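# Remove collar from hub shell, lay it recess-up

## Task

Pull the adjusting collar out of the hub shell. Rest the collar flat on the bench with its recessed face pointing upward, and put the hub shell down too. Anything already in place must still be in place when the scene ends.

## Robot and tools

Robot: two six-joint arms, left_arm and right_arm, each ending in a parallel two-finger gripper with a wrist camera. In the scene frame the left base sits at (+0.008, +0.355, 0) m and the right at (-0.019, -0.258, 0) m, each turned slightly about z. Scene frame: origin at table-top height midway between the nominal bases, +z up, +x out over the table, +y toward the left arm. These arm names do not match image sides. A camera stand stands behind the arms. Loose objects may get an occasional brief shove.

Gripper axes: fingers point along the gripper's +z and close along its y. end_effector_position is the point between the pads, roughly 1 cm behind the fingertips.

execute_actions(actions, cameras). actions is a list of actions. Each action is a table of up to 15 rows, one row per 1/30 s step, so an action lasts 0.5 s; a short table repeats its final row. Every row is one flat list of 14 numbers, each in [-1, 1], covering both arms even if one stays still: left dx, dy, dz, rx, ry, rz, opening, then right dx, dy, dz, rx, ry, rz, opening. The six pose numbers are offsets, not poses: measured from that arm's Hand target as it was when the action began, along the Hand target's own axes. All rows of one action count from that same start, so they do not add up, but a later action or call starts from the new Hand target, so repeating an offset moves further. Scale: 1.0 = 0.6 m for dx, dy, dz and 180 degrees for the rotation vector rx, ry, rz. Opening is absolute: +1 fully open (0.094 m), -1 closed. Six zeros re-request the current Hand target; always send the opening you want, since 0 is a real half-open command. cameras: list of names, ["all"], [] or null (null shows all only with an empty actions list). An empty actions list just returns state and images.

move(target, speed, blend, opening_speed, grip_force, blocking, cameras). target is one 14-number row laid out as above, or a list of up to 15 such rows visited in order; every row is an offset from the same starting Hand targets, not from the previous row. Paths are straight, end together, last at least 0.5 s and at most 10 s in total. speed: m/s per arm path, 0.002 to 2.9, default 0.25 (rotation up to twice that in rad/s); one value or one per target. blend: corner rounding in metres, default 0 meaning stop at each target. opening_speed: how fast the commanded opening changes, per second on the -1..+1 scale, at least 0.2; use it to close gently. grip_force: newtons per finger pad, 10 to 50, one value or one per arm; it persists until changed and makes closing slow. blocking=false returns after about 0.5 s while motion continues. Moves do not avoid obstacles or the other arm. The result adds a move: line (done, off_target, moving, held, fault) and any limits (paced = pose clipped, held = steps withheld).

wait(seconds 0 to 10, cameras): lets time pass holding commands; a running move keeps going. stop(cameras): brakes the current move. zoom_image(camera, region): region is [x0, y0, x1, y1] in pixels of that camera's newest image, at most 504 by 504; cameras are cam_head_left, cam_head_right, cam_high, cam_low, cam_left_wrist, cam_right_wrist, all 896x504. read_manual(section) only gives licence text. finished_scene(scene=1) ends the scene for good; the goal must then hold without the robot.

Result lines: end_effector_position (m) and end_effector_quat_wxyz in the scene frame, possibly off by a few cm; Hand target (last commanded pose after clipping, the base for the next offsets); Tool commands; grip_measured (finger opening on the command scale, reads slightly wide when empty and a bit narrower than a held hard part); grip_effort_nm (gripper motor effort, negative = closing, not pad force); joint positions, torques (include the arm's own weight), velocities, motor temperatures; action calls also list some per-step positions.

Behaviour to expect: commanded orientation is clipped to within 40 degrees of the current one each step. Grippers often stop a little short of the target because of friction and load; a fresh command, even zeros, asks again, otherwise send the remaining distance as an offset. A blocked arm keeps pushing until commanded back past its gripper. Faster motion strays more and hits harder. Keep paths away from an arm's own base. Above about 20 N the grip jumps to the force limit; close slowly on anything fragile, and open well above grip_measured to release.

Avoid: any contact between the two arms, grippers or wrist cameras (can fail the scene); pulling on camera cables; hard impacts with fixed or heavy things; dropping parts or releasing them while moving; anything ending up off the table. Motors heat when holding loads, reaching far or pushing: MOTOR HOT at 75 °C, an over-temperature fault at 90 °C folds that arm away for the rest of the scene, and at 100 °C it goes limp.

Each tool is called as name([rows], argument=value, ...), one row to a line, values as JSON.

## Session

execute_actions(actions=[])

Scene clock: 0.00 s.
left_arm: end_effector_position=(+0.3965, +0.2849, +0.1218) grip_measured=+1.000 grip_effort_nm=n/a end_effector_quat_wxyz=(+0.606, +0.073, +0.787, -0.094) | right_arm: end_effector_position=(+0.3871, -0.2313, +0.1193) grip_measured=+1.000 grip_effort_nm=n/a end_effector_quat_wxyz=(+0.624, +0.011, +0.781, -0.009)
Joint positions: left_arm=[-0.081 1.477 0.339 0.886 0.112 -0.032 0.094] | right_arm=[0.095 1.574 0.365 0.984 0.158 0.036 0.094]
Joint velocities: within noise
Joint torques (N m): no reading
Motor temperatures (°C): left_arm=[27 24 26 27 25 25 26] | right_arm=[26 28 31 25 27 25 26]
Heat: left arm: 27 °C; right arm: 31 °C.
Hand target: left_arm +0.3987, +0.2831, +0.1295; +0.614, +0.076, +0.780, -0.092 | right_arm +0.3908, -0.2322, +0.1316; +0.638, +0.015, +0.770, -0.006
Tool commands: left_gripper/opening=+1.0 right_gripper/opening=+1.0

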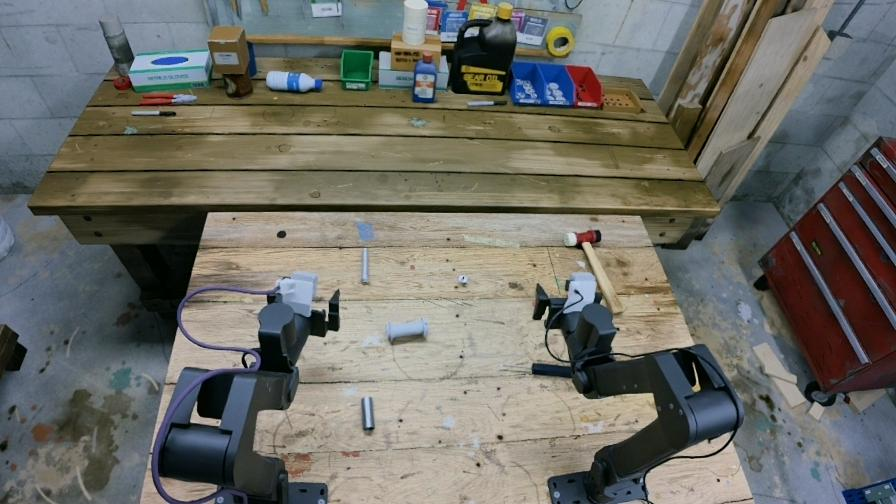

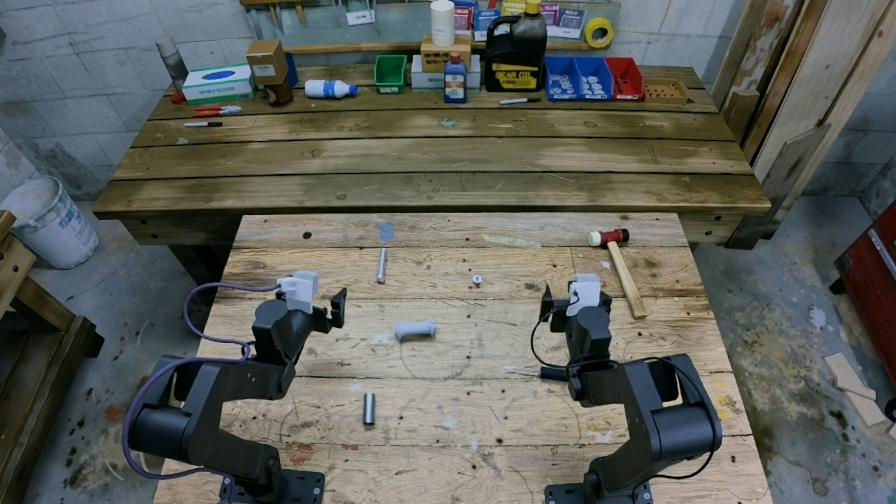

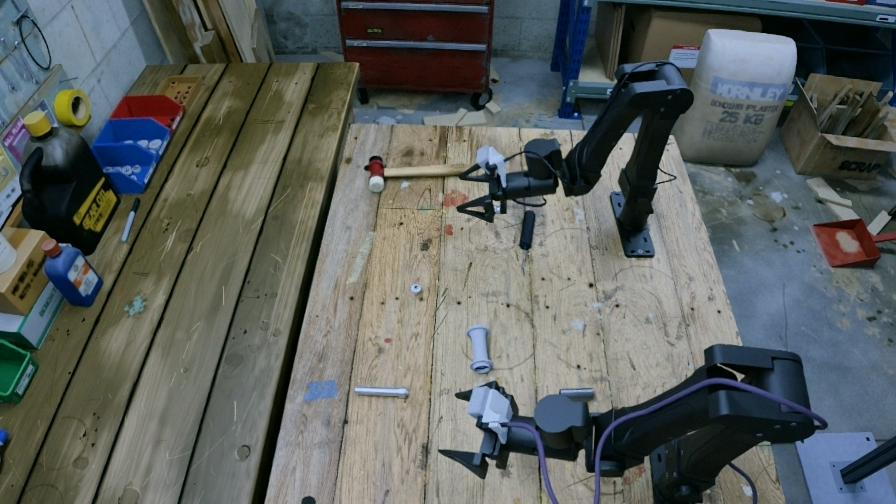

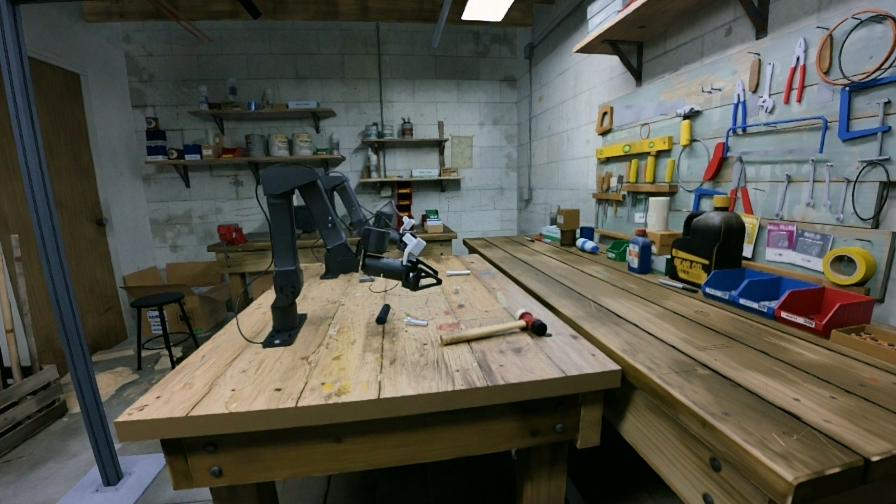

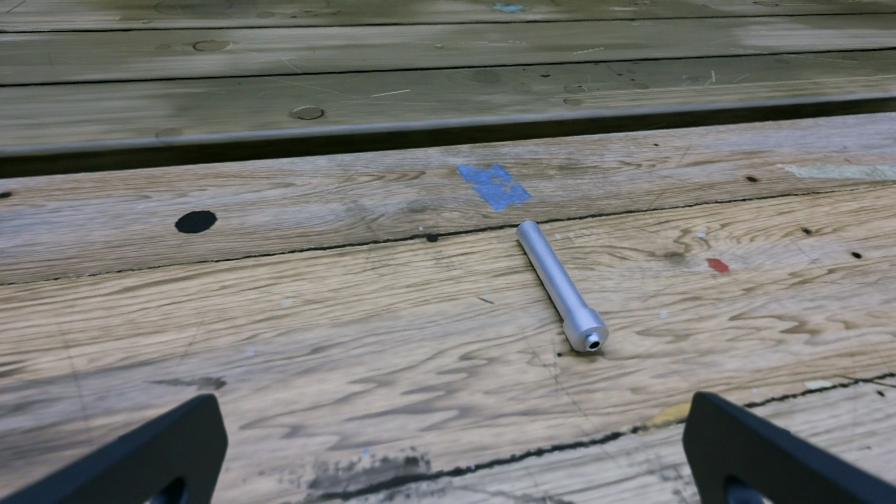

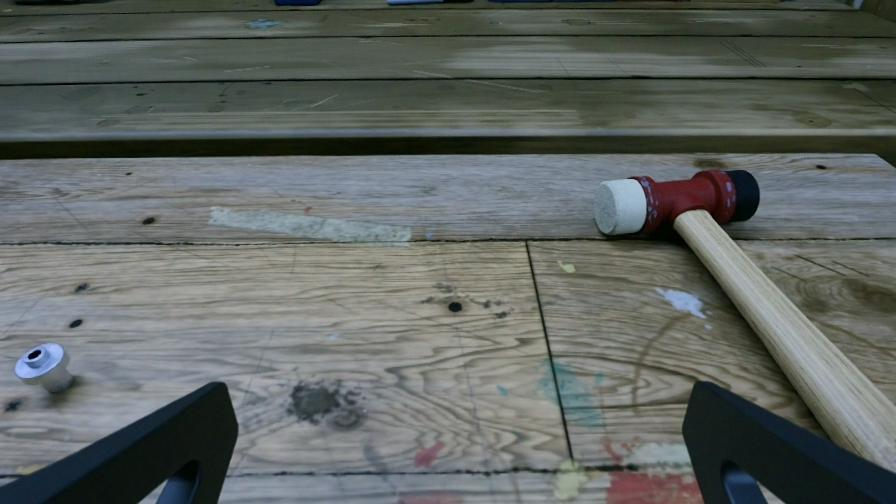

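zoom_image(camera="cam_head_right", region=[350, 230, 510, 440])

zoom_image(camera="cam_high", region=[340, 270, 610, 420])

Scaled by 2.400 from the camera's 896x504 image, which has a finer 1280x720 frame.

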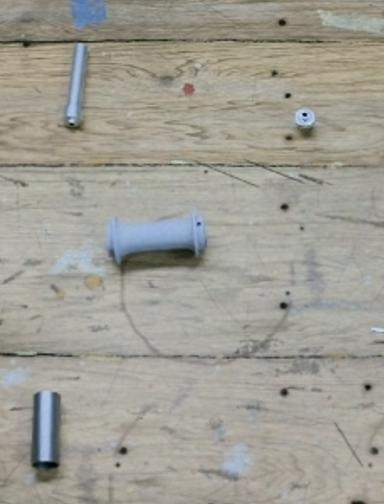

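Scaled by 1.867 from the camera's 896x504 image, which has a finer 1280x720 frame.

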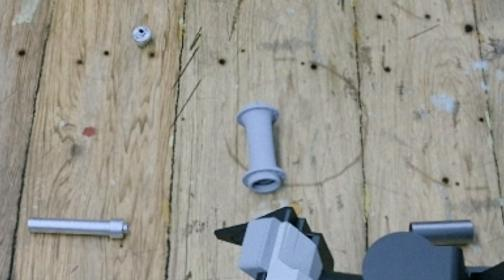

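move(target=[0.074,-0.127,-0.213,0.27,0.014,0.063,1,0.068,0.33,-0.237,-0.328,0.003,-0.062,1], speed=0.3, cameras=["cam_left_wrist","cam_right_wrist"])

Scene clock: 6.07 s.
left_arm: end_effector_position=(+0.2462, +0.2385, +0.1065) grip_measured=+1.000 grip_effort_nm=0.00 end_effector_quat_wxyz=(+0.509, +0.388, +0.688, -0.344) | right_arm: end_effector_position=(+0.2467, -0.0354, +0.1072) grip_measured=+1.000 grip_effort_nm=-0.01 end_effector_quat_wxyz=(+0.540, -0.360, +0.694, +0.311)
Joint positions: left_arm=[0.287 1.199 0.268 0.08 1.237 0.742 0.094] | right_arm=[0.37 1.437 0.184 0.984 -0.576 -0.105 0.094]
Joint torques (N m): left_arm=[0.66 -2.77 9.29 1 0.71 0.14] | right_arm=[0.42 -3.51 5.7 1.94 -0.2 -0.1]
Heat: left arm: 28 °C; right arm: 32 °C.
Hand target: left_arm +0.2500, +0.2398, +0.1195; +0.517, +0.398, +0.675, -0.344 | right_arm +0.2497, -0.0296, +0.1201; +0.556, -0.372, +0.674, +0.315
Off the commanded pose: left_arm 0.014 m, 2 deg | right_arm 0.014 m, 3 deg.
move: off_target (left_arm, right_arm)
Images, in order (width x height): cam_left_wrist 896x504, cam_right_wrist 896x504.

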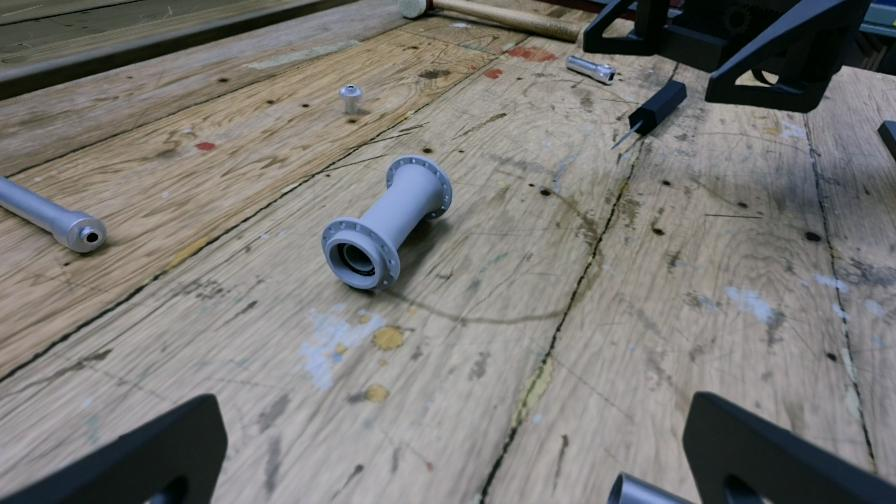

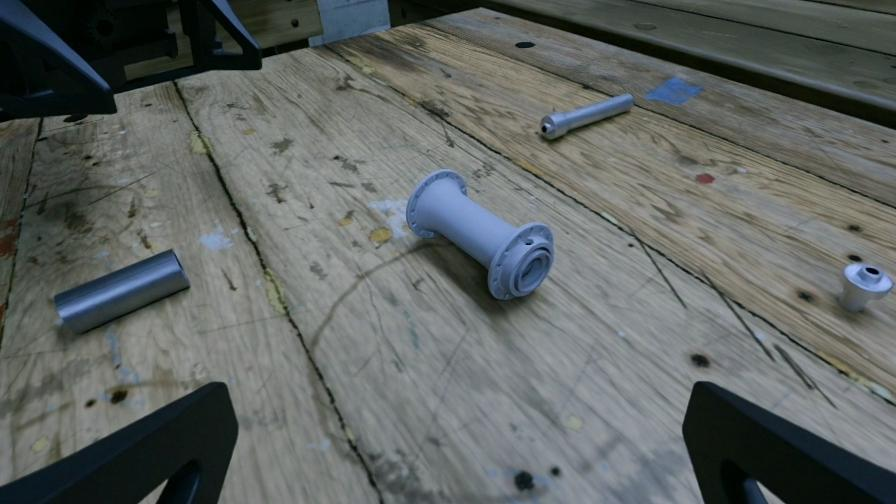

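zoom_image(camera="cam_left_wrist", region=[300, 140, 480, 310])

zoom_image(camera="cam_right_wrist", region=[390, 150, 570, 310])

Scaled by 2.800 from the camera's 896x504 image, which has a finer 1280x720 frame.

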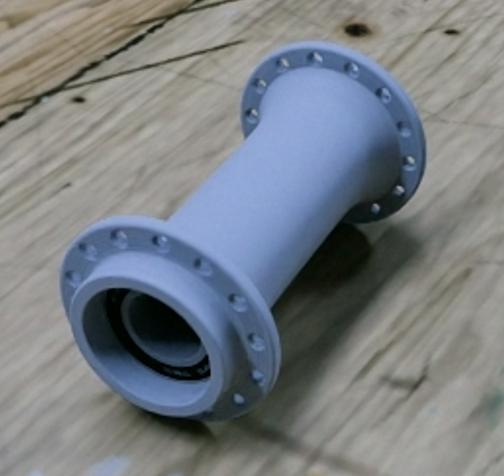

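Scaled by 2.800 from the camera's 896x504 image, which has a finer 1280x720 frame.

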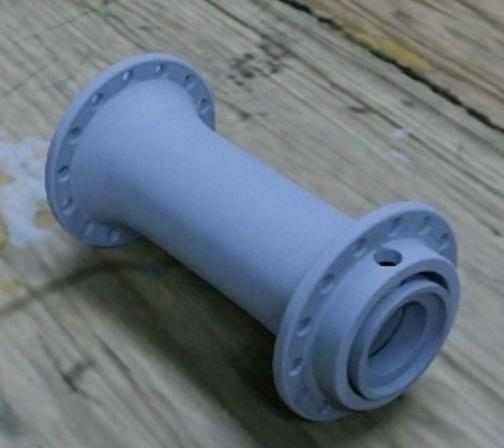

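move(target=[0,0,0,0,0,0,1,0.035,-0.04,0.136,0,0,0,1], cameras=["cam_right_wrist"])

zoom_image(camera="cam_right_wrist", region=[380, 100, 630, 340])

Scene clock: 10.80 s.
left_arm: end_effector_position=(+0.2456, +0.2384, +0.1060) grip_measured=+1.000 grip_effort_nm=0.00 end_effector_quat_wxyz=(+0.508, +0.388, +0.688, -0.344) | right_arm: end_effector_position=(+0.3006, +0.0166, +0.0655) grip_measured=+1.000 grip_effort_nm=-0.01 end_effector_quat_wxyz=(+0.528, -0.375, +0.696, +0.309)
Joint positions: left_arm=[0.287 1.199 0.268 0.074 1.237 0.746 0.094] | right_arm=[0.46 1.905 0.446 1.167 -0.508 -0.109 0.094]
Joint torques (N m): left_arm=[0.69 -2.71 9.47 1 0.72 0.14] | right_arm=[0.4 -6.75 5.01 2.33 -0.03 0.08]
Heat: left arm: 28 °C; right arm: 32 °C.
Hand target: left_arm +0.2500, +0.2398, +0.1195; +0.517, +0.398, +0.675, -0.344 | right_arm +0.3098, +0.0229, +0.0842; +0.556, -0.372, +0.674, +0.315
Off the commanded pose: left_arm 0.014 m, 2 deg | right_arm 0.022 m, 4 deg.
move: off_target (left_arm, right_arm)
Images, in order (width x height): cam_right_wrist 896x504.

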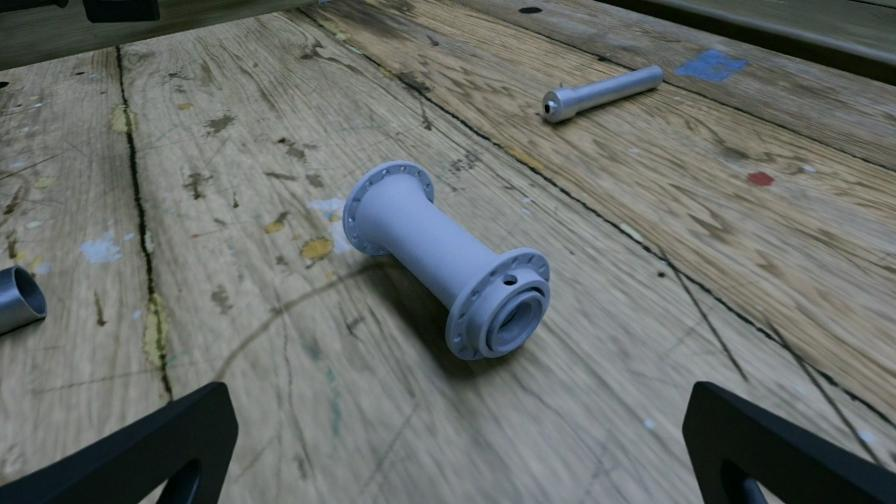

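Scaled by 2.016 from the camera's 896x504 image, which has a finer 1280x720 frame.

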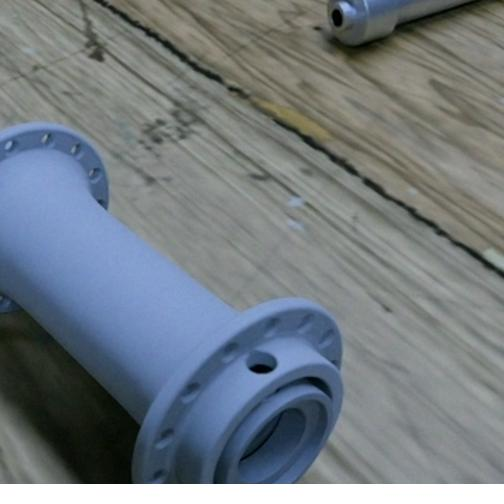

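zoom_image(camera="cam_right_wrist", region=[460, 250, 570, 370])

Scaled by 4.200 from the camera's 896x504 image, which has a finer 1280x720 frame.

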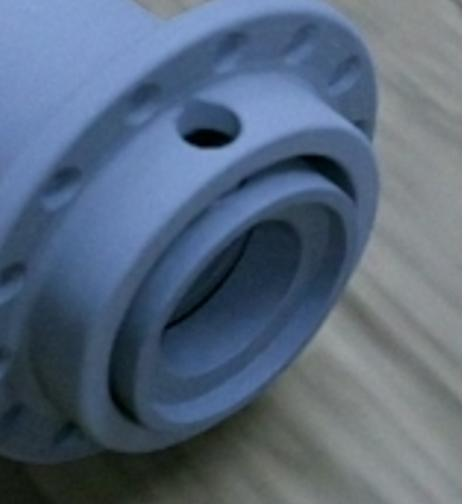

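move(target=[-0.118,0.046,0.275,0.0593,0.424,0.1035,1,-0.138,-0.067,-0.307,0,0,0,1], speed=0.4, cameras=["cam_left_wrist","cam_right_wrist","cam_head_right"])

Scene clock: 18.57 s.
left_arm: end_effector_position=(+0.3541, +0.0982, +0.1467) grip_measured=+1.000 grip_effort_nm=-0.01 end_effector_quat_wxyz=(+0.024, +0.664, +0.748, +0.002) | right_arm: end_effector_position=(+0.2579, -0.1413, +0.1838) grip_measured=+1.000 grip_effort_nm=-0.01 end_effector_quat_wxyz=(+0.548, -0.356, +0.688, +0.316)
Joint positions: left_arm=[-0.592 2.199 2.219 -1.543 0 0.811 0.094] | right_arm=[-0.218 1.048 0.425 0.131 -1.134 -0.407 0.094]
Joint torques (N m): left_arm=[0.05 -9.28 9.87 0.24 -0.02 -0.12] | right_arm=[-0.55 -3 8.65 1.03 -0.37 -0.14]
Motor temperatures (°C): left_arm=[27 25 29 28 25 25 26] | right_arm=[26 29 33 30 27 25 26]
Heat: left arm: 29 °C; right arm: 33 °C.
Hand target: left_arm +0.3551, +0.0947, +0.1491; +0.001, +0.663, +0.748, -0.001 | right_arm +0.2581, -0.1399, +0.1991; +0.556, -0.372, +0.674, +0.315
Off the commanded pose: left_arm 0.004 m, 3 deg | right_arm 0.015 m, 3 deg.
joint sent to its limit (left arm) — joint 4 (wrist pitch), lower limit. The joint targets are off in position, not in orientation.
move: off_target (left_arm, right_arm)
Images, in order (width x height): cam_head_right 896x504, cam_left_wrist 896x504, cam_right_wrist 896x504.

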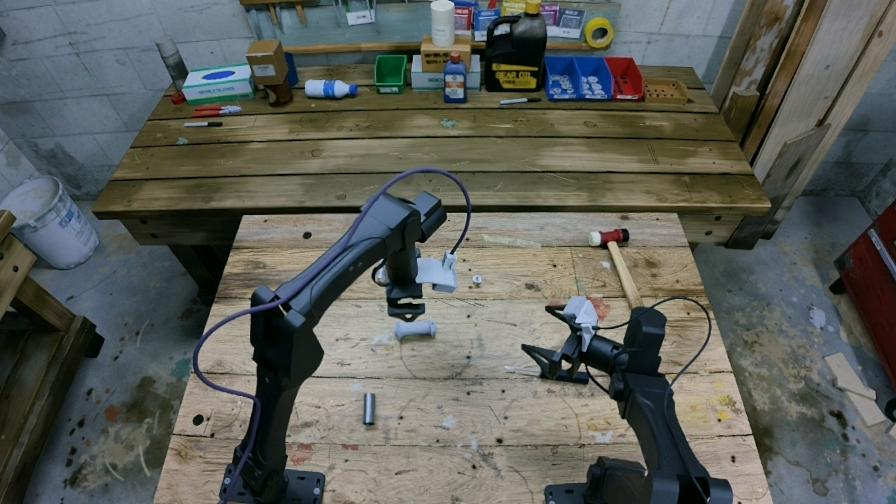

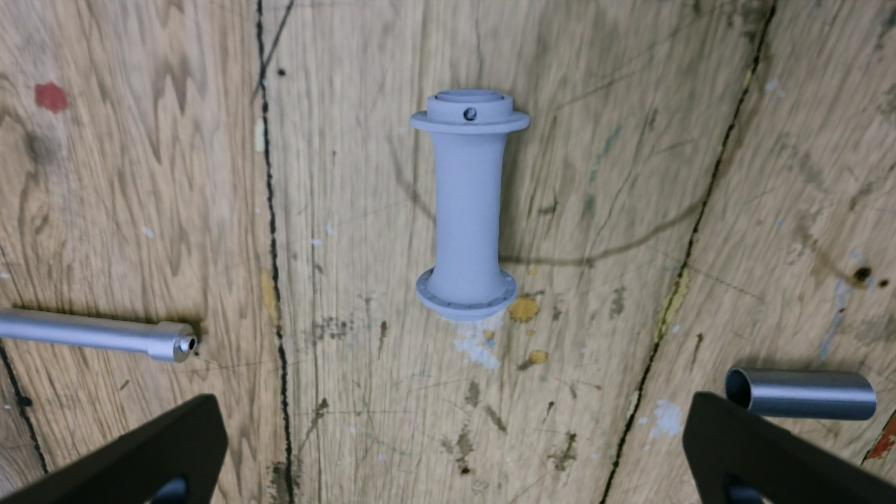

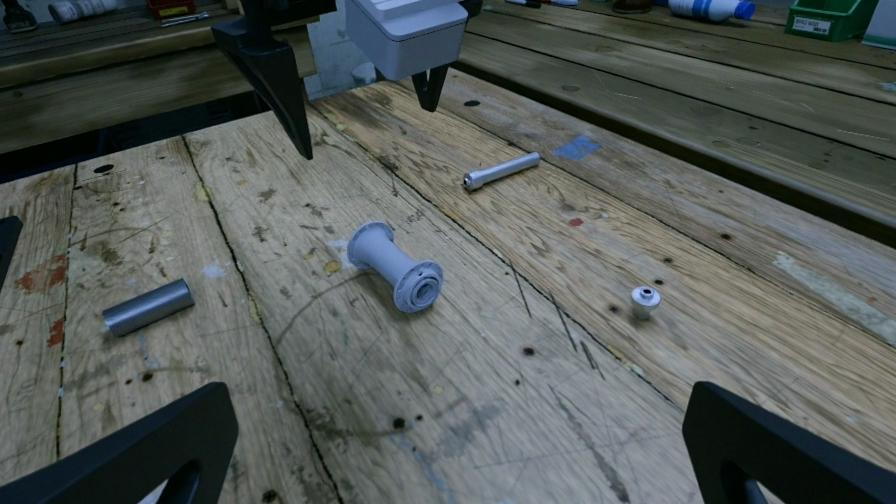

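move(target=[-0.003,-0.009,0.203,0,0,0,1,0,0,0,0,0,0,1], speed=0.2, cameras=["cam_left_wrist","cam_right_wrist"])

Scene clock: 21.07 s.
left_arm: end_effector_position=(+0.3522, +0.0980, +0.0372) grip_measured=+1.000 grip_effort_nm=-0.01 end_effector_quat_wxyz=(+0.002, +0.661, +0.751, +0.000) | right_arm: end_effector_position=(+0.2577, -0.1412, +0.1834) grip_measured=+1.000 grip_effort_nm=-0.01 end_effector_quat_wxyz=(+0.548, -0.357, +0.688, +0.316)
Joint positions: left_arm=[-0.595 2.221 1.817 -1.164 0 0.8 0.094] | right_arm=[-0.218 1.048 0.425 0.128 -1.134 -0.41 0.094]
Joint torques (N m): left_arm=[-0.88 -9.78 5.63 0.64 -0.02 -0.12] | right_arm=[-0.54 -2.97 8.73 1.04 -0.37 -0.14]
Heat: left arm: 29 °C; right arm: 33 °C.
Hand target: left_arm +0.3500, +0.0919, +0.0273; +0.001, +0.663, +0.748, -0.001 | right_arm +0.2581, -0.1399, +0.1991; +0.556, -0.372, +0.674, +0.315
Off the commanded pose: left_arm 0.012 m, 0 deg | right_arm 0.016 m, 3 deg.
move: off_target (left_arm, right_arm)
Images, in order (width x height): cam_left_wrist 896x504, cam_right_wrist 896x504.

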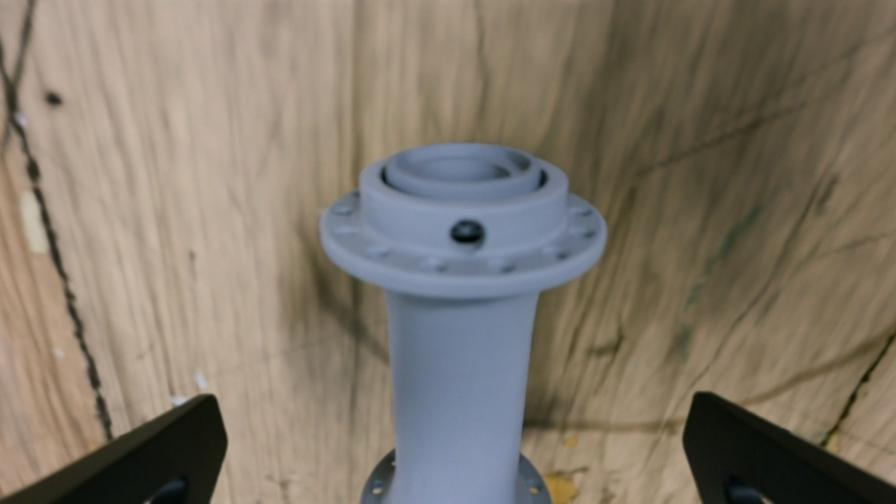

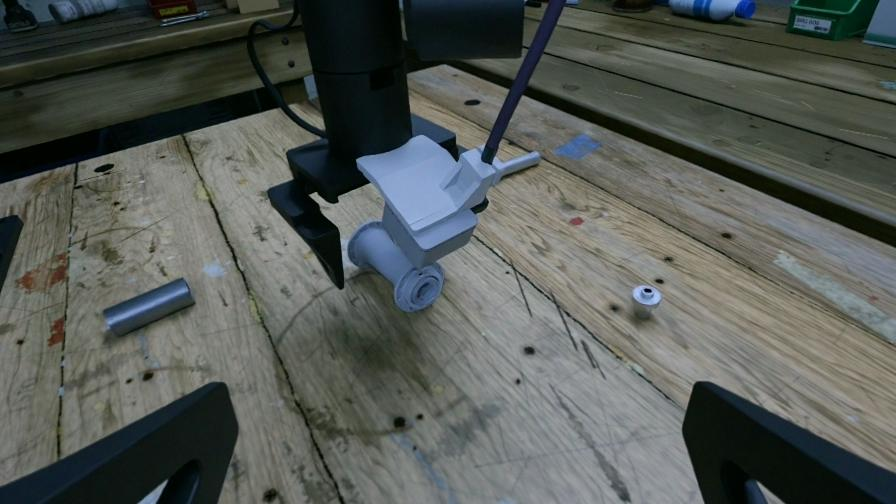

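move(target=[0,-0.004,0.019,0,0,0,1,0,0,0,0,0,0,1], speed=0.1)

move(target=[0,0,0,0,0,0,-0.62,0,0,0,0,0,0,1], opening_speed=1.2, cameras=["cam_left_wrist"])

Scene clock: 23.03 s.
left_arm: end_effector_position=(+0.3484, +0.0926, +0.0281) grip_measured=+1.000 grip_effort_nm=-0.01 end_effector_quat_wxyz=(+0.006, +0.665, +0.747, +0.000) | right_arm: end_effector_position=(+0.2577, -0.1412, +0.1834) grip_measured=+1.000 grip_effort_nm=-0.01 end_effector_quat_wxyz=(+0.548, -0.357, +0.688, +0.316)
Joint positions: left_arm=[-0.61 2.221 1.781 -1.119 0 0.795 0.094] | right_arm=[-0.218 1.048 0.425 0.128 -1.134 -0.41 0.094]
Joint torques (N m): left_arm=[-0.62 -9.58 5.2 0.67 -0.01 -0.12] | right_arm=[-0.55 -2.96 8.72 1.04 -0.37 -0.14]
Heat: left arm: 29 °C; right arm: 34 °C.
Hand target: left_arm +0.3477, +0.0916, +0.0159; +0.001, +0.663, +0.748, -0.001 | right_arm +0.2581, -0.1399, +0.1991; +0.556, -0.372, +0.674, +0.315
Off the commanded pose: left_arm 0.012 m, 1 deg | right_arm 0.016 m, 3 deg.
move: off_target (left_arm, right_arm)

Scene clock: 24.90 s.
left_arm: end_effector_position=(+0.3493, +0.0932, +0.0281) grip_measured=-0.470 grip_effort_nm=-1.03 end_effector_quat_wxyz=(+0.006, +0.664, +0.747, +0.001) | right_arm: end_effector_position=(+0.2577, -0.1412, +0.1834) grip_measured=+1.000 grip_effort_nm=-0.01 end_effector_quat_wxyz=(+0.548, -0.357, +0.688, +0.316)
Joint positions: left_arm=[-0.608 2.221 1.781 -1.118 -0.001 0.795 0.025] | right_arm=[-0.218 1.048 0.425 0.128 -1.134 -0.41 0.094]
Joint torques (N m): left_arm=[-0.62 -9.57 5.22 0.64 0 -0.11] | right_arm=[-0.55 -2.97 8.7 1.03 -0.37 -0.14]
Heat: left arm: 29 °C; right arm: 34 °C.
Hand target: left_arm +0.3477, +0.0916, +0.0159; +0.001, +0.663, +0.748, -0.001 | right_arm +0.2581, -0.1399, +0.1991; +0.556, -0.372, +0.674, +0.315
Off the commanded pose: left_arm 0.012 m, 1 deg | right_arm 0.016 m, 3 deg.
move: off_target (left_arm, right_arm)
Images, in order (width x height): cam_left_wrist 896x504.

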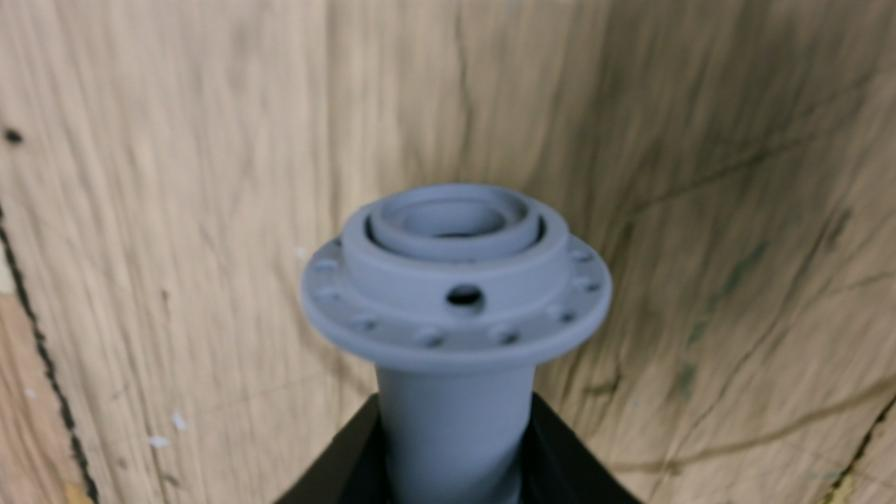

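move([
  [0,0,-0.14,0,0,0,-0.62,0,0,0,0,0,0,0],
  [-0.066,-0.038,-0.215,-0.265,-0.424,-0.018,-0.62,0,0,0,0,0,0,0],
], blend=0.03, speed=0.3, cameras=["cam_left_wrist","cam_right_wrist","cam_head_right"])

Scene clock: 33.27 s.
left_arm: end_effector_position=(+0.3291, +0.0515, +0.1252) grip_measured=-0.470 grip_effort_nm=-1.03 end_effector_quat_wxyz=(+0.666, +0.471, +0.568, -0.111) | right_arm: end_effector_position=(+0.2577, -0.1412, +0.1834) grip_measured=+0.003 grip_effort_nm=-0.15 end_effector_quat_wxyz=(+0.548, -0.357, +0.688, +0.316)
Joint positions: left_arm=[-0.644 1.816 0.454 1.272 0.164 0.542 0.025] | right_arm=[-0.218 1.048 0.425 0.128 -1.134 -0.41 0.047]
Joint torques (N m): left_arm=[-0.65 -5.56 4.75 3.37 -0.05 -0.16] | right_arm=[-0.54 -2.96 8.73 1.04 -0.37 -0.14]
Heat: left arm: 29 °C; right arm: 36 °C.
Hand target: left_arm +0.3297, +0.0499, +0.1450; +0.698, +0.449, +0.545, -0.118 | right_arm +0.2581, -0.1399, +0.1991; +0.556, -0.372, +0.674, +0.315
Off the commanded pose: left_arm 0.020 m, 5 deg | right_arm 0.016 m, 3 deg.
move: off_target (left_arm, right_arm); blend cut to 0 m at target 1
Images, in order (width x height): cam_head_right 896x504, cam_left_wrist 896x504, cam_right_wrist 896x504.

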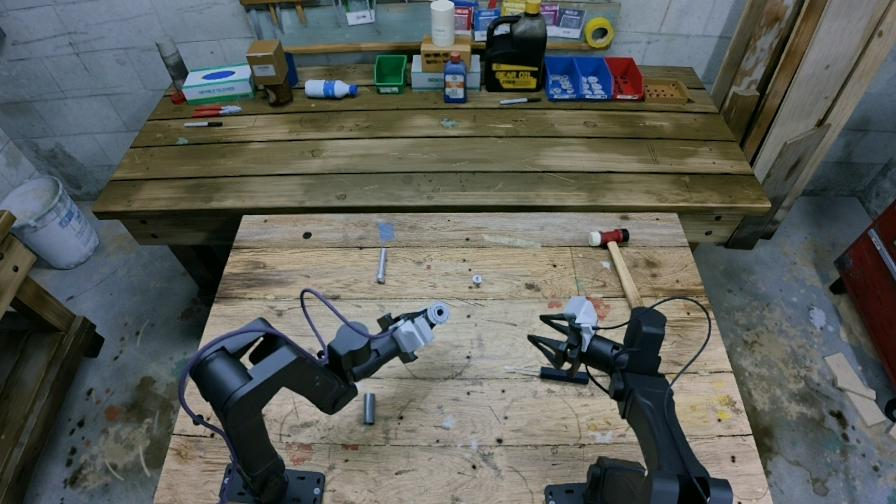

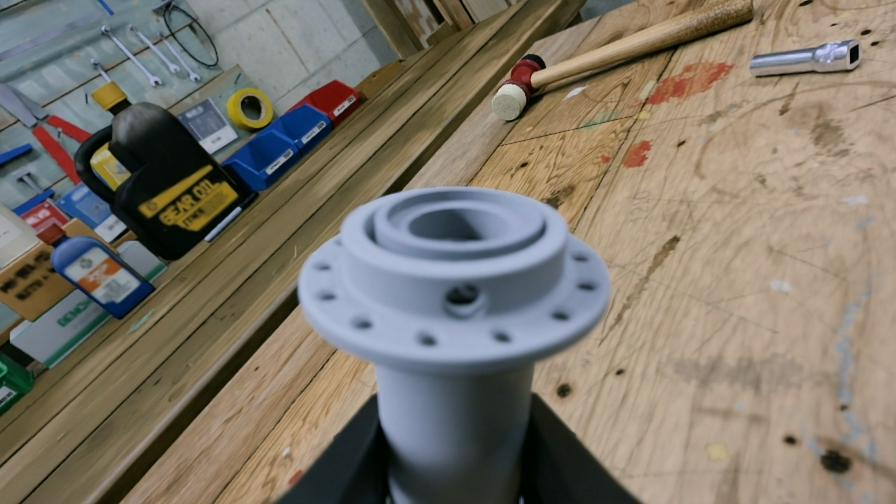

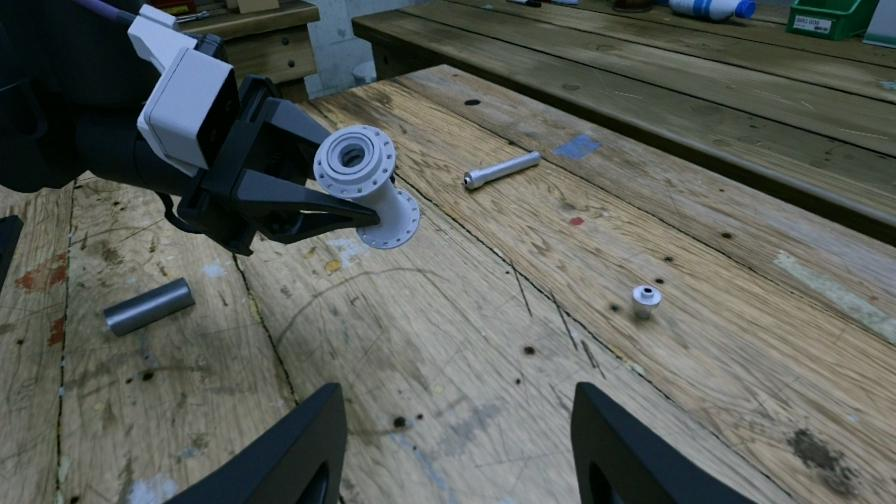

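move(target=[0,0,0,0,0,0,-0.62,-0.109,0.091,0.215,0.284,0.151,0.517,0.1], speed=0.3, cameras=["cam_left_wrist","cam_right_wrist","cam_head_right"])

Scene clock: 38.37 s.
left_arm: end_effector_position=(+0.3291, +0.0515, +0.1252) grip_measured=-0.470 grip_effort_nm=-1.03 end_effector_quat_wxyz=(+0.666, +0.471, +0.568, -0.111) | right_arm: end_effector_position=(+0.2856, +0.0073, +0.2308) grip_measured=+0.097 grip_effort_nm=0.14 end_effector_quat_wxyz=(+0.107, +0.400, +0.880, +0.233)
Joint positions: left_arm=[-0.644 1.816 0.454 1.272 0.164 0.542 0.025] | right_arm=[0.676 1.632 1.658 -1.077 0 1.569 0.052]
Joint torques (N m): left_arm=[-0.65 -5.53 4.75 3.38 -0.06 -0.16] | right_arm=[0.35 -7.24 8.5 0.73 0 0.07]
Heat: left arm: 32 °C; right arm: 36 °C.
Hand target: left_arm +0.3297, +0.0499, +0.1450; +0.698, +0.449, +0.545, -0.118 | right_arm +0.2849, +0.0067, +0.2401; +0.107, +0.401, +0.879, +0.235
Off the commanded pose: left_arm 0.020 m, 5 deg | right_arm 0.009 m, 0 deg.
move: off_target (left_arm)
Images, in order (width x height): cam_head_right 896x504, cam_left_wrist 896x504, cam_right_wrist 896x504.

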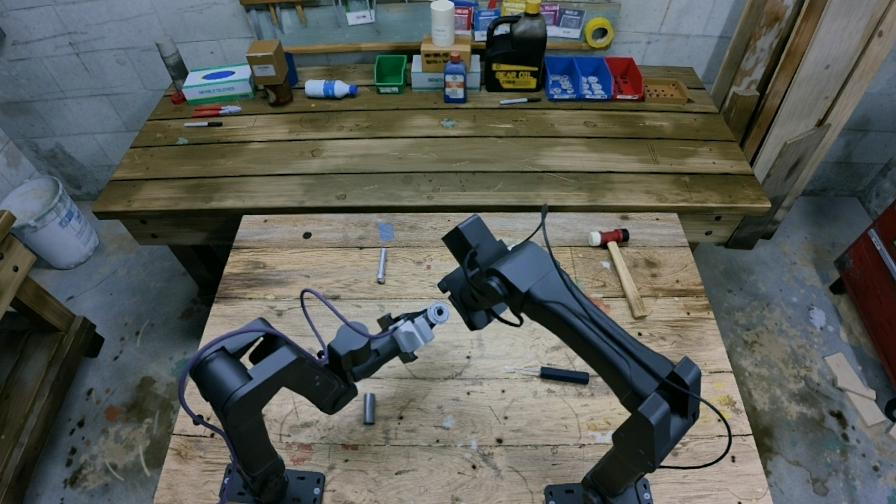

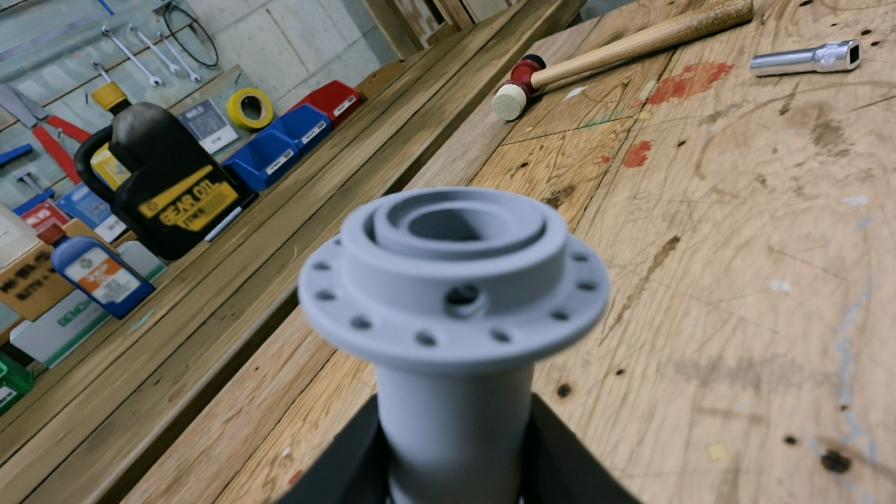

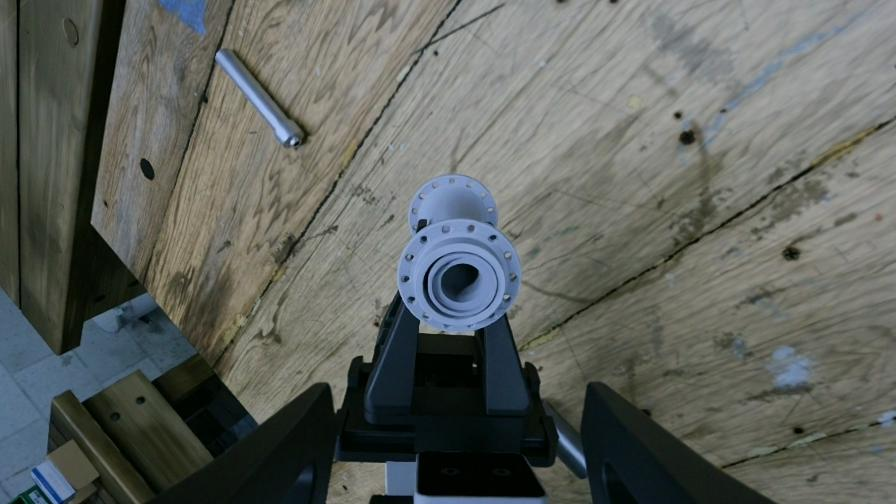

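move(target=[0,0,0,0,0,0,-0.62,0.013,-0.01,0.058,0,0,0,0.1], speed=0.12, cameras=["cam_left_wrist","cam_right_wrist"])

Scene clock: 41.03 s.
left_arm: end_effector_position=(+0.3291, +0.0515, +0.1252) grip_measured=-0.470 grip_effort_nm=-1.03 end_effector_quat_wxyz=(+0.666, +0.471, +0.568, -0.111) | right_arm: end_effector_position=(+0.2819, +0.0173, +0.2022) grip_measured=+0.097 grip_effort_nm=0.13 end_effector_quat_wxyz=(+0.095, +0.400, +0.885, +0.220)
Joint positions: left_arm=[-0.644 1.816 0.454 1.272 0.164 0.542 0.025] | right_arm=[0.701 1.657 1.586 -1.016 0 1.589 0.052]
Joint torques (N m): left_arm=[-0.65 -5.53 4.77 3.38 -0.05 -0.16] | right_arm=[0.36 -8.16 5.49 1.38 0.1 0.07]
Motor temperatures (°C): left_arm=[27 28 28 33 25 25 27] | right_arm=[26 29 35 28 27 25 26]
Heat: left arm: 33 °C; right arm: 35 °C.
Hand target: left_arm +0.3297, +0.0499, +0.1450; +0.698, +0.449, +0.545, -0.118 | right_arm +0.2889, +0.0206, +0.2070; +0.107, +0.401, +0.879, +0.235
Off the commanded pose: left_arm 0.020 m, 5 deg | right_arm 0.009 m, 2 deg.
move: off_target (left_arm)
Images, in order (width x height): cam_left_wrist 896x504, cam_right_wrist 896x504.

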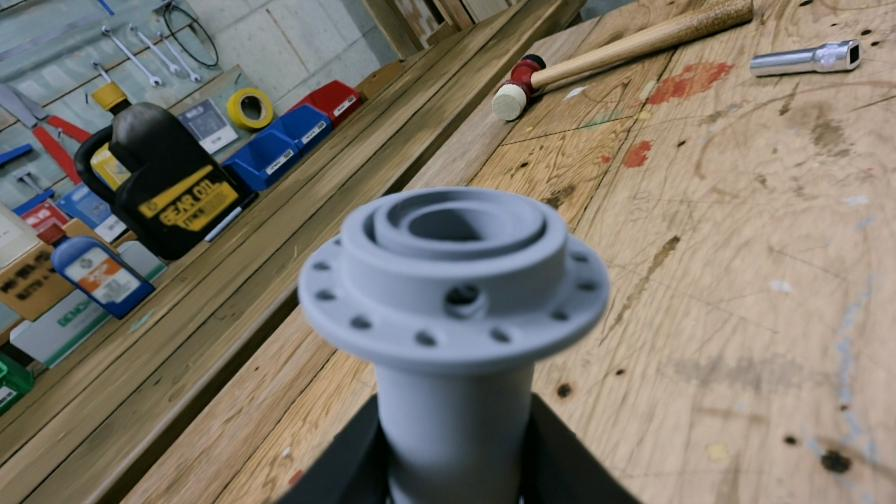

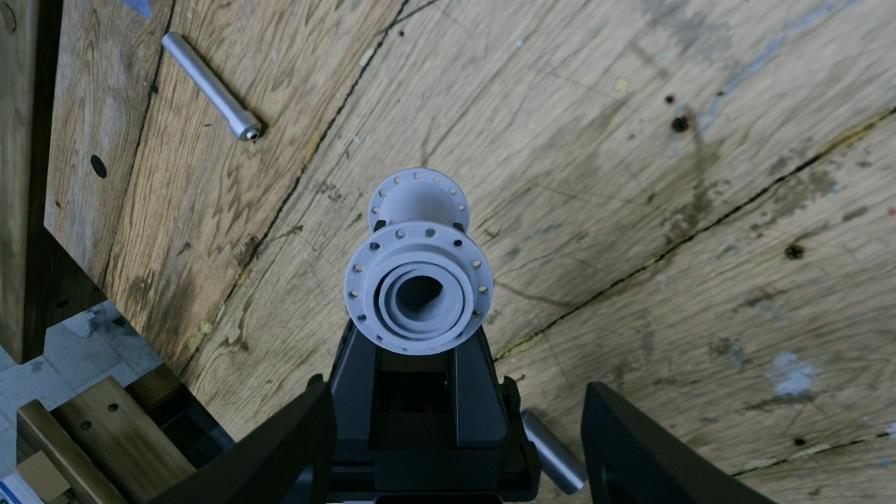

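move(target=[0,0,0,0,0,0,-0.62,-0.003,0.012,0.047,0,0,0,0.1], speed=0.1, cameras=["cam_left_wrist","cam_right_wrist"])

Scene clock: 42.93 s.
left_arm: end_effector_position=(+0.3291, +0.0515, +0.1252) grip_measured=-0.470 grip_effort_nm=-1.03 end_effector_quat_wxyz=(+0.666, +0.471, +0.568, -0.111) | right_arm: end_effector_position=(+0.2970, +0.0311, +0.1825) grip_measured=+0.097 grip_effort_nm=0.13 end_effector_quat_wxyz=(+0.095, +0.400, +0.884, +0.221)
Joint positions: left_arm=[-0.644 1.816 0.454 1.272 0.164 0.542 0.025] | right_arm=[0.701 1.723 1.58 -0.941 0 1.589 0.052]
Joint torques (N m): left_arm=[-0.65 -5.53 4.77 3.37 -0.06 -0.17] | right_arm=[-0.16 -8.69 5.49 1.39 0.08 0.01]
Heat: left arm: 33 °C; right arm: 35 °C.
Hand target: left_arm +0.3297, +0.0499, +0.1450; +0.698, +0.449, +0.545, -0.118 | right_arm +0.3054, +0.0325, +0.1861; +0.107, +0.401, +0.879, +0.235
Off the commanded pose: left_arm 0.020 m, 5 deg | right_arm 0.009 m, 2 deg.
move: off_target (left_arm)
Images, in order (width x height): cam_left_wrist 896x504, cam_right_wrist 896x504.

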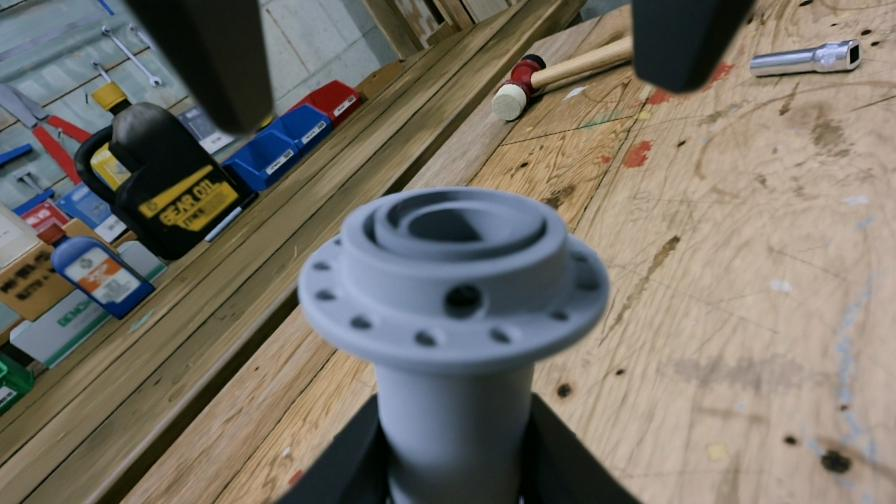

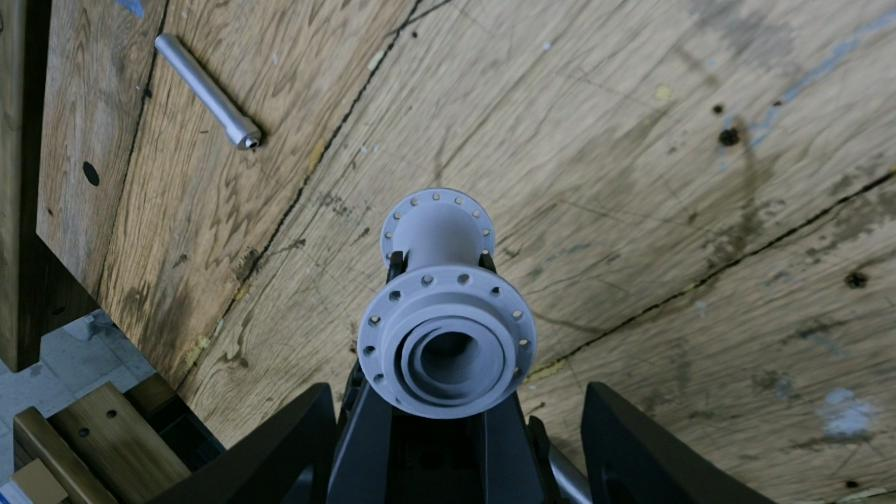

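move(target=[0,0,0,0,0,0,-0.62,-0.003,0,0.02,0,0,0,0.1], speed=0.06, cameras=["cam_left_wrist","cam_right_wrist"])

Scene clock: 44.63 s.
left_arm: end_effector_position=(+0.3291, +0.0515, +0.1252) grip_measured=-0.470 grip_effort_nm=-1.03 end_effector_quat_wxyz=(+0.666, +0.471, +0.568, -0.111) | right_arm: end_effector_position=(+0.3015, +0.0352, +0.1739) grip_measured=+0.097 grip_effort_nm=0.14 end_effector_quat_wxyz=(+0.096, +0.400, +0.884, +0.223)
Joint positions: left_arm=[-0.644 1.816 0.454 1.272 0.164 0.542 0.025] | right_arm=[0.701 1.74 1.563 -0.903 0 1.589 0.052]
Joint torques (N m): left_arm=[-0.66 -5.55 4.78 3.38 -0.05 -0.16] | right_arm=[-0.55 -8.66 5.41 1.39 0.05 -0.04]
Heat: left arm: 34 °C; right arm: 35 °C.
Hand target: left_arm +0.3297, +0.0499, +0.1450; +0.698, +0.449, +0.545, -0.118 | right_arm +0.3111, +0.0351, +0.1757; +0.107, +0.401, +0.879, +0.235
Off the commanded pose: left_arm 0.020 m, 5 deg | right_arm 0.010 m, 2 deg.
move: off_target (left_arm)
Images, in order (width x height): cam_left_wrist 896x504, cam_right_wrist 896x504.

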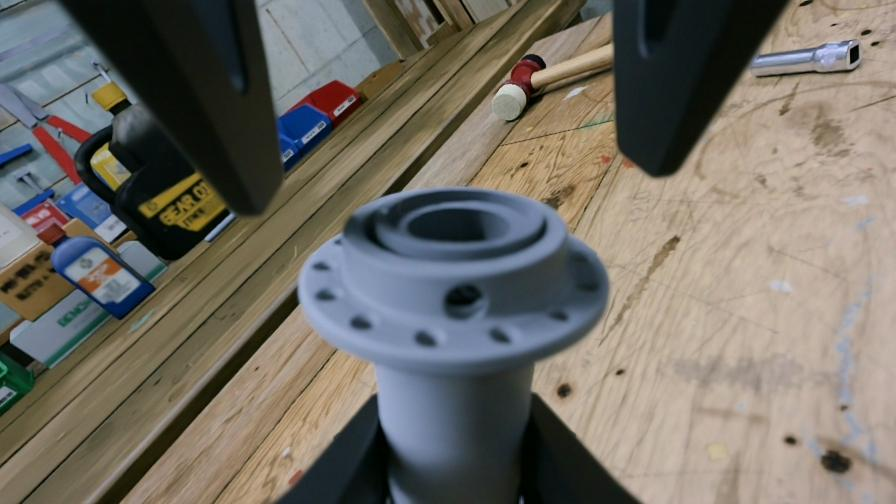

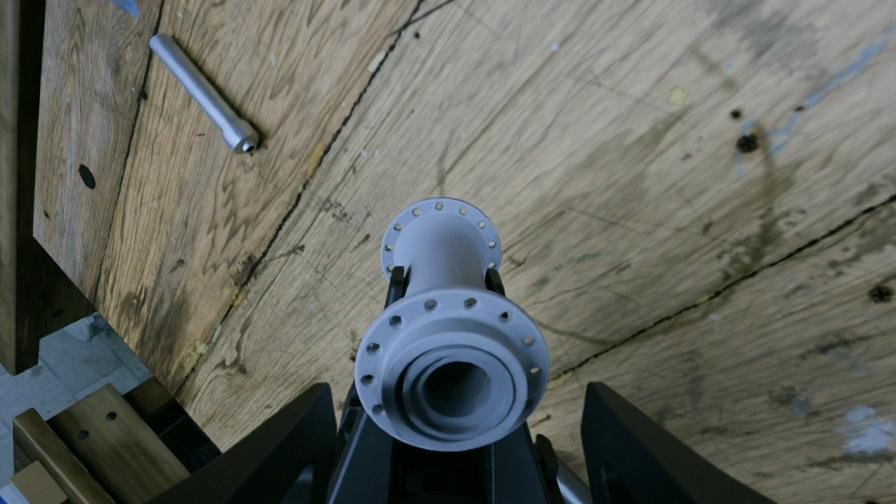

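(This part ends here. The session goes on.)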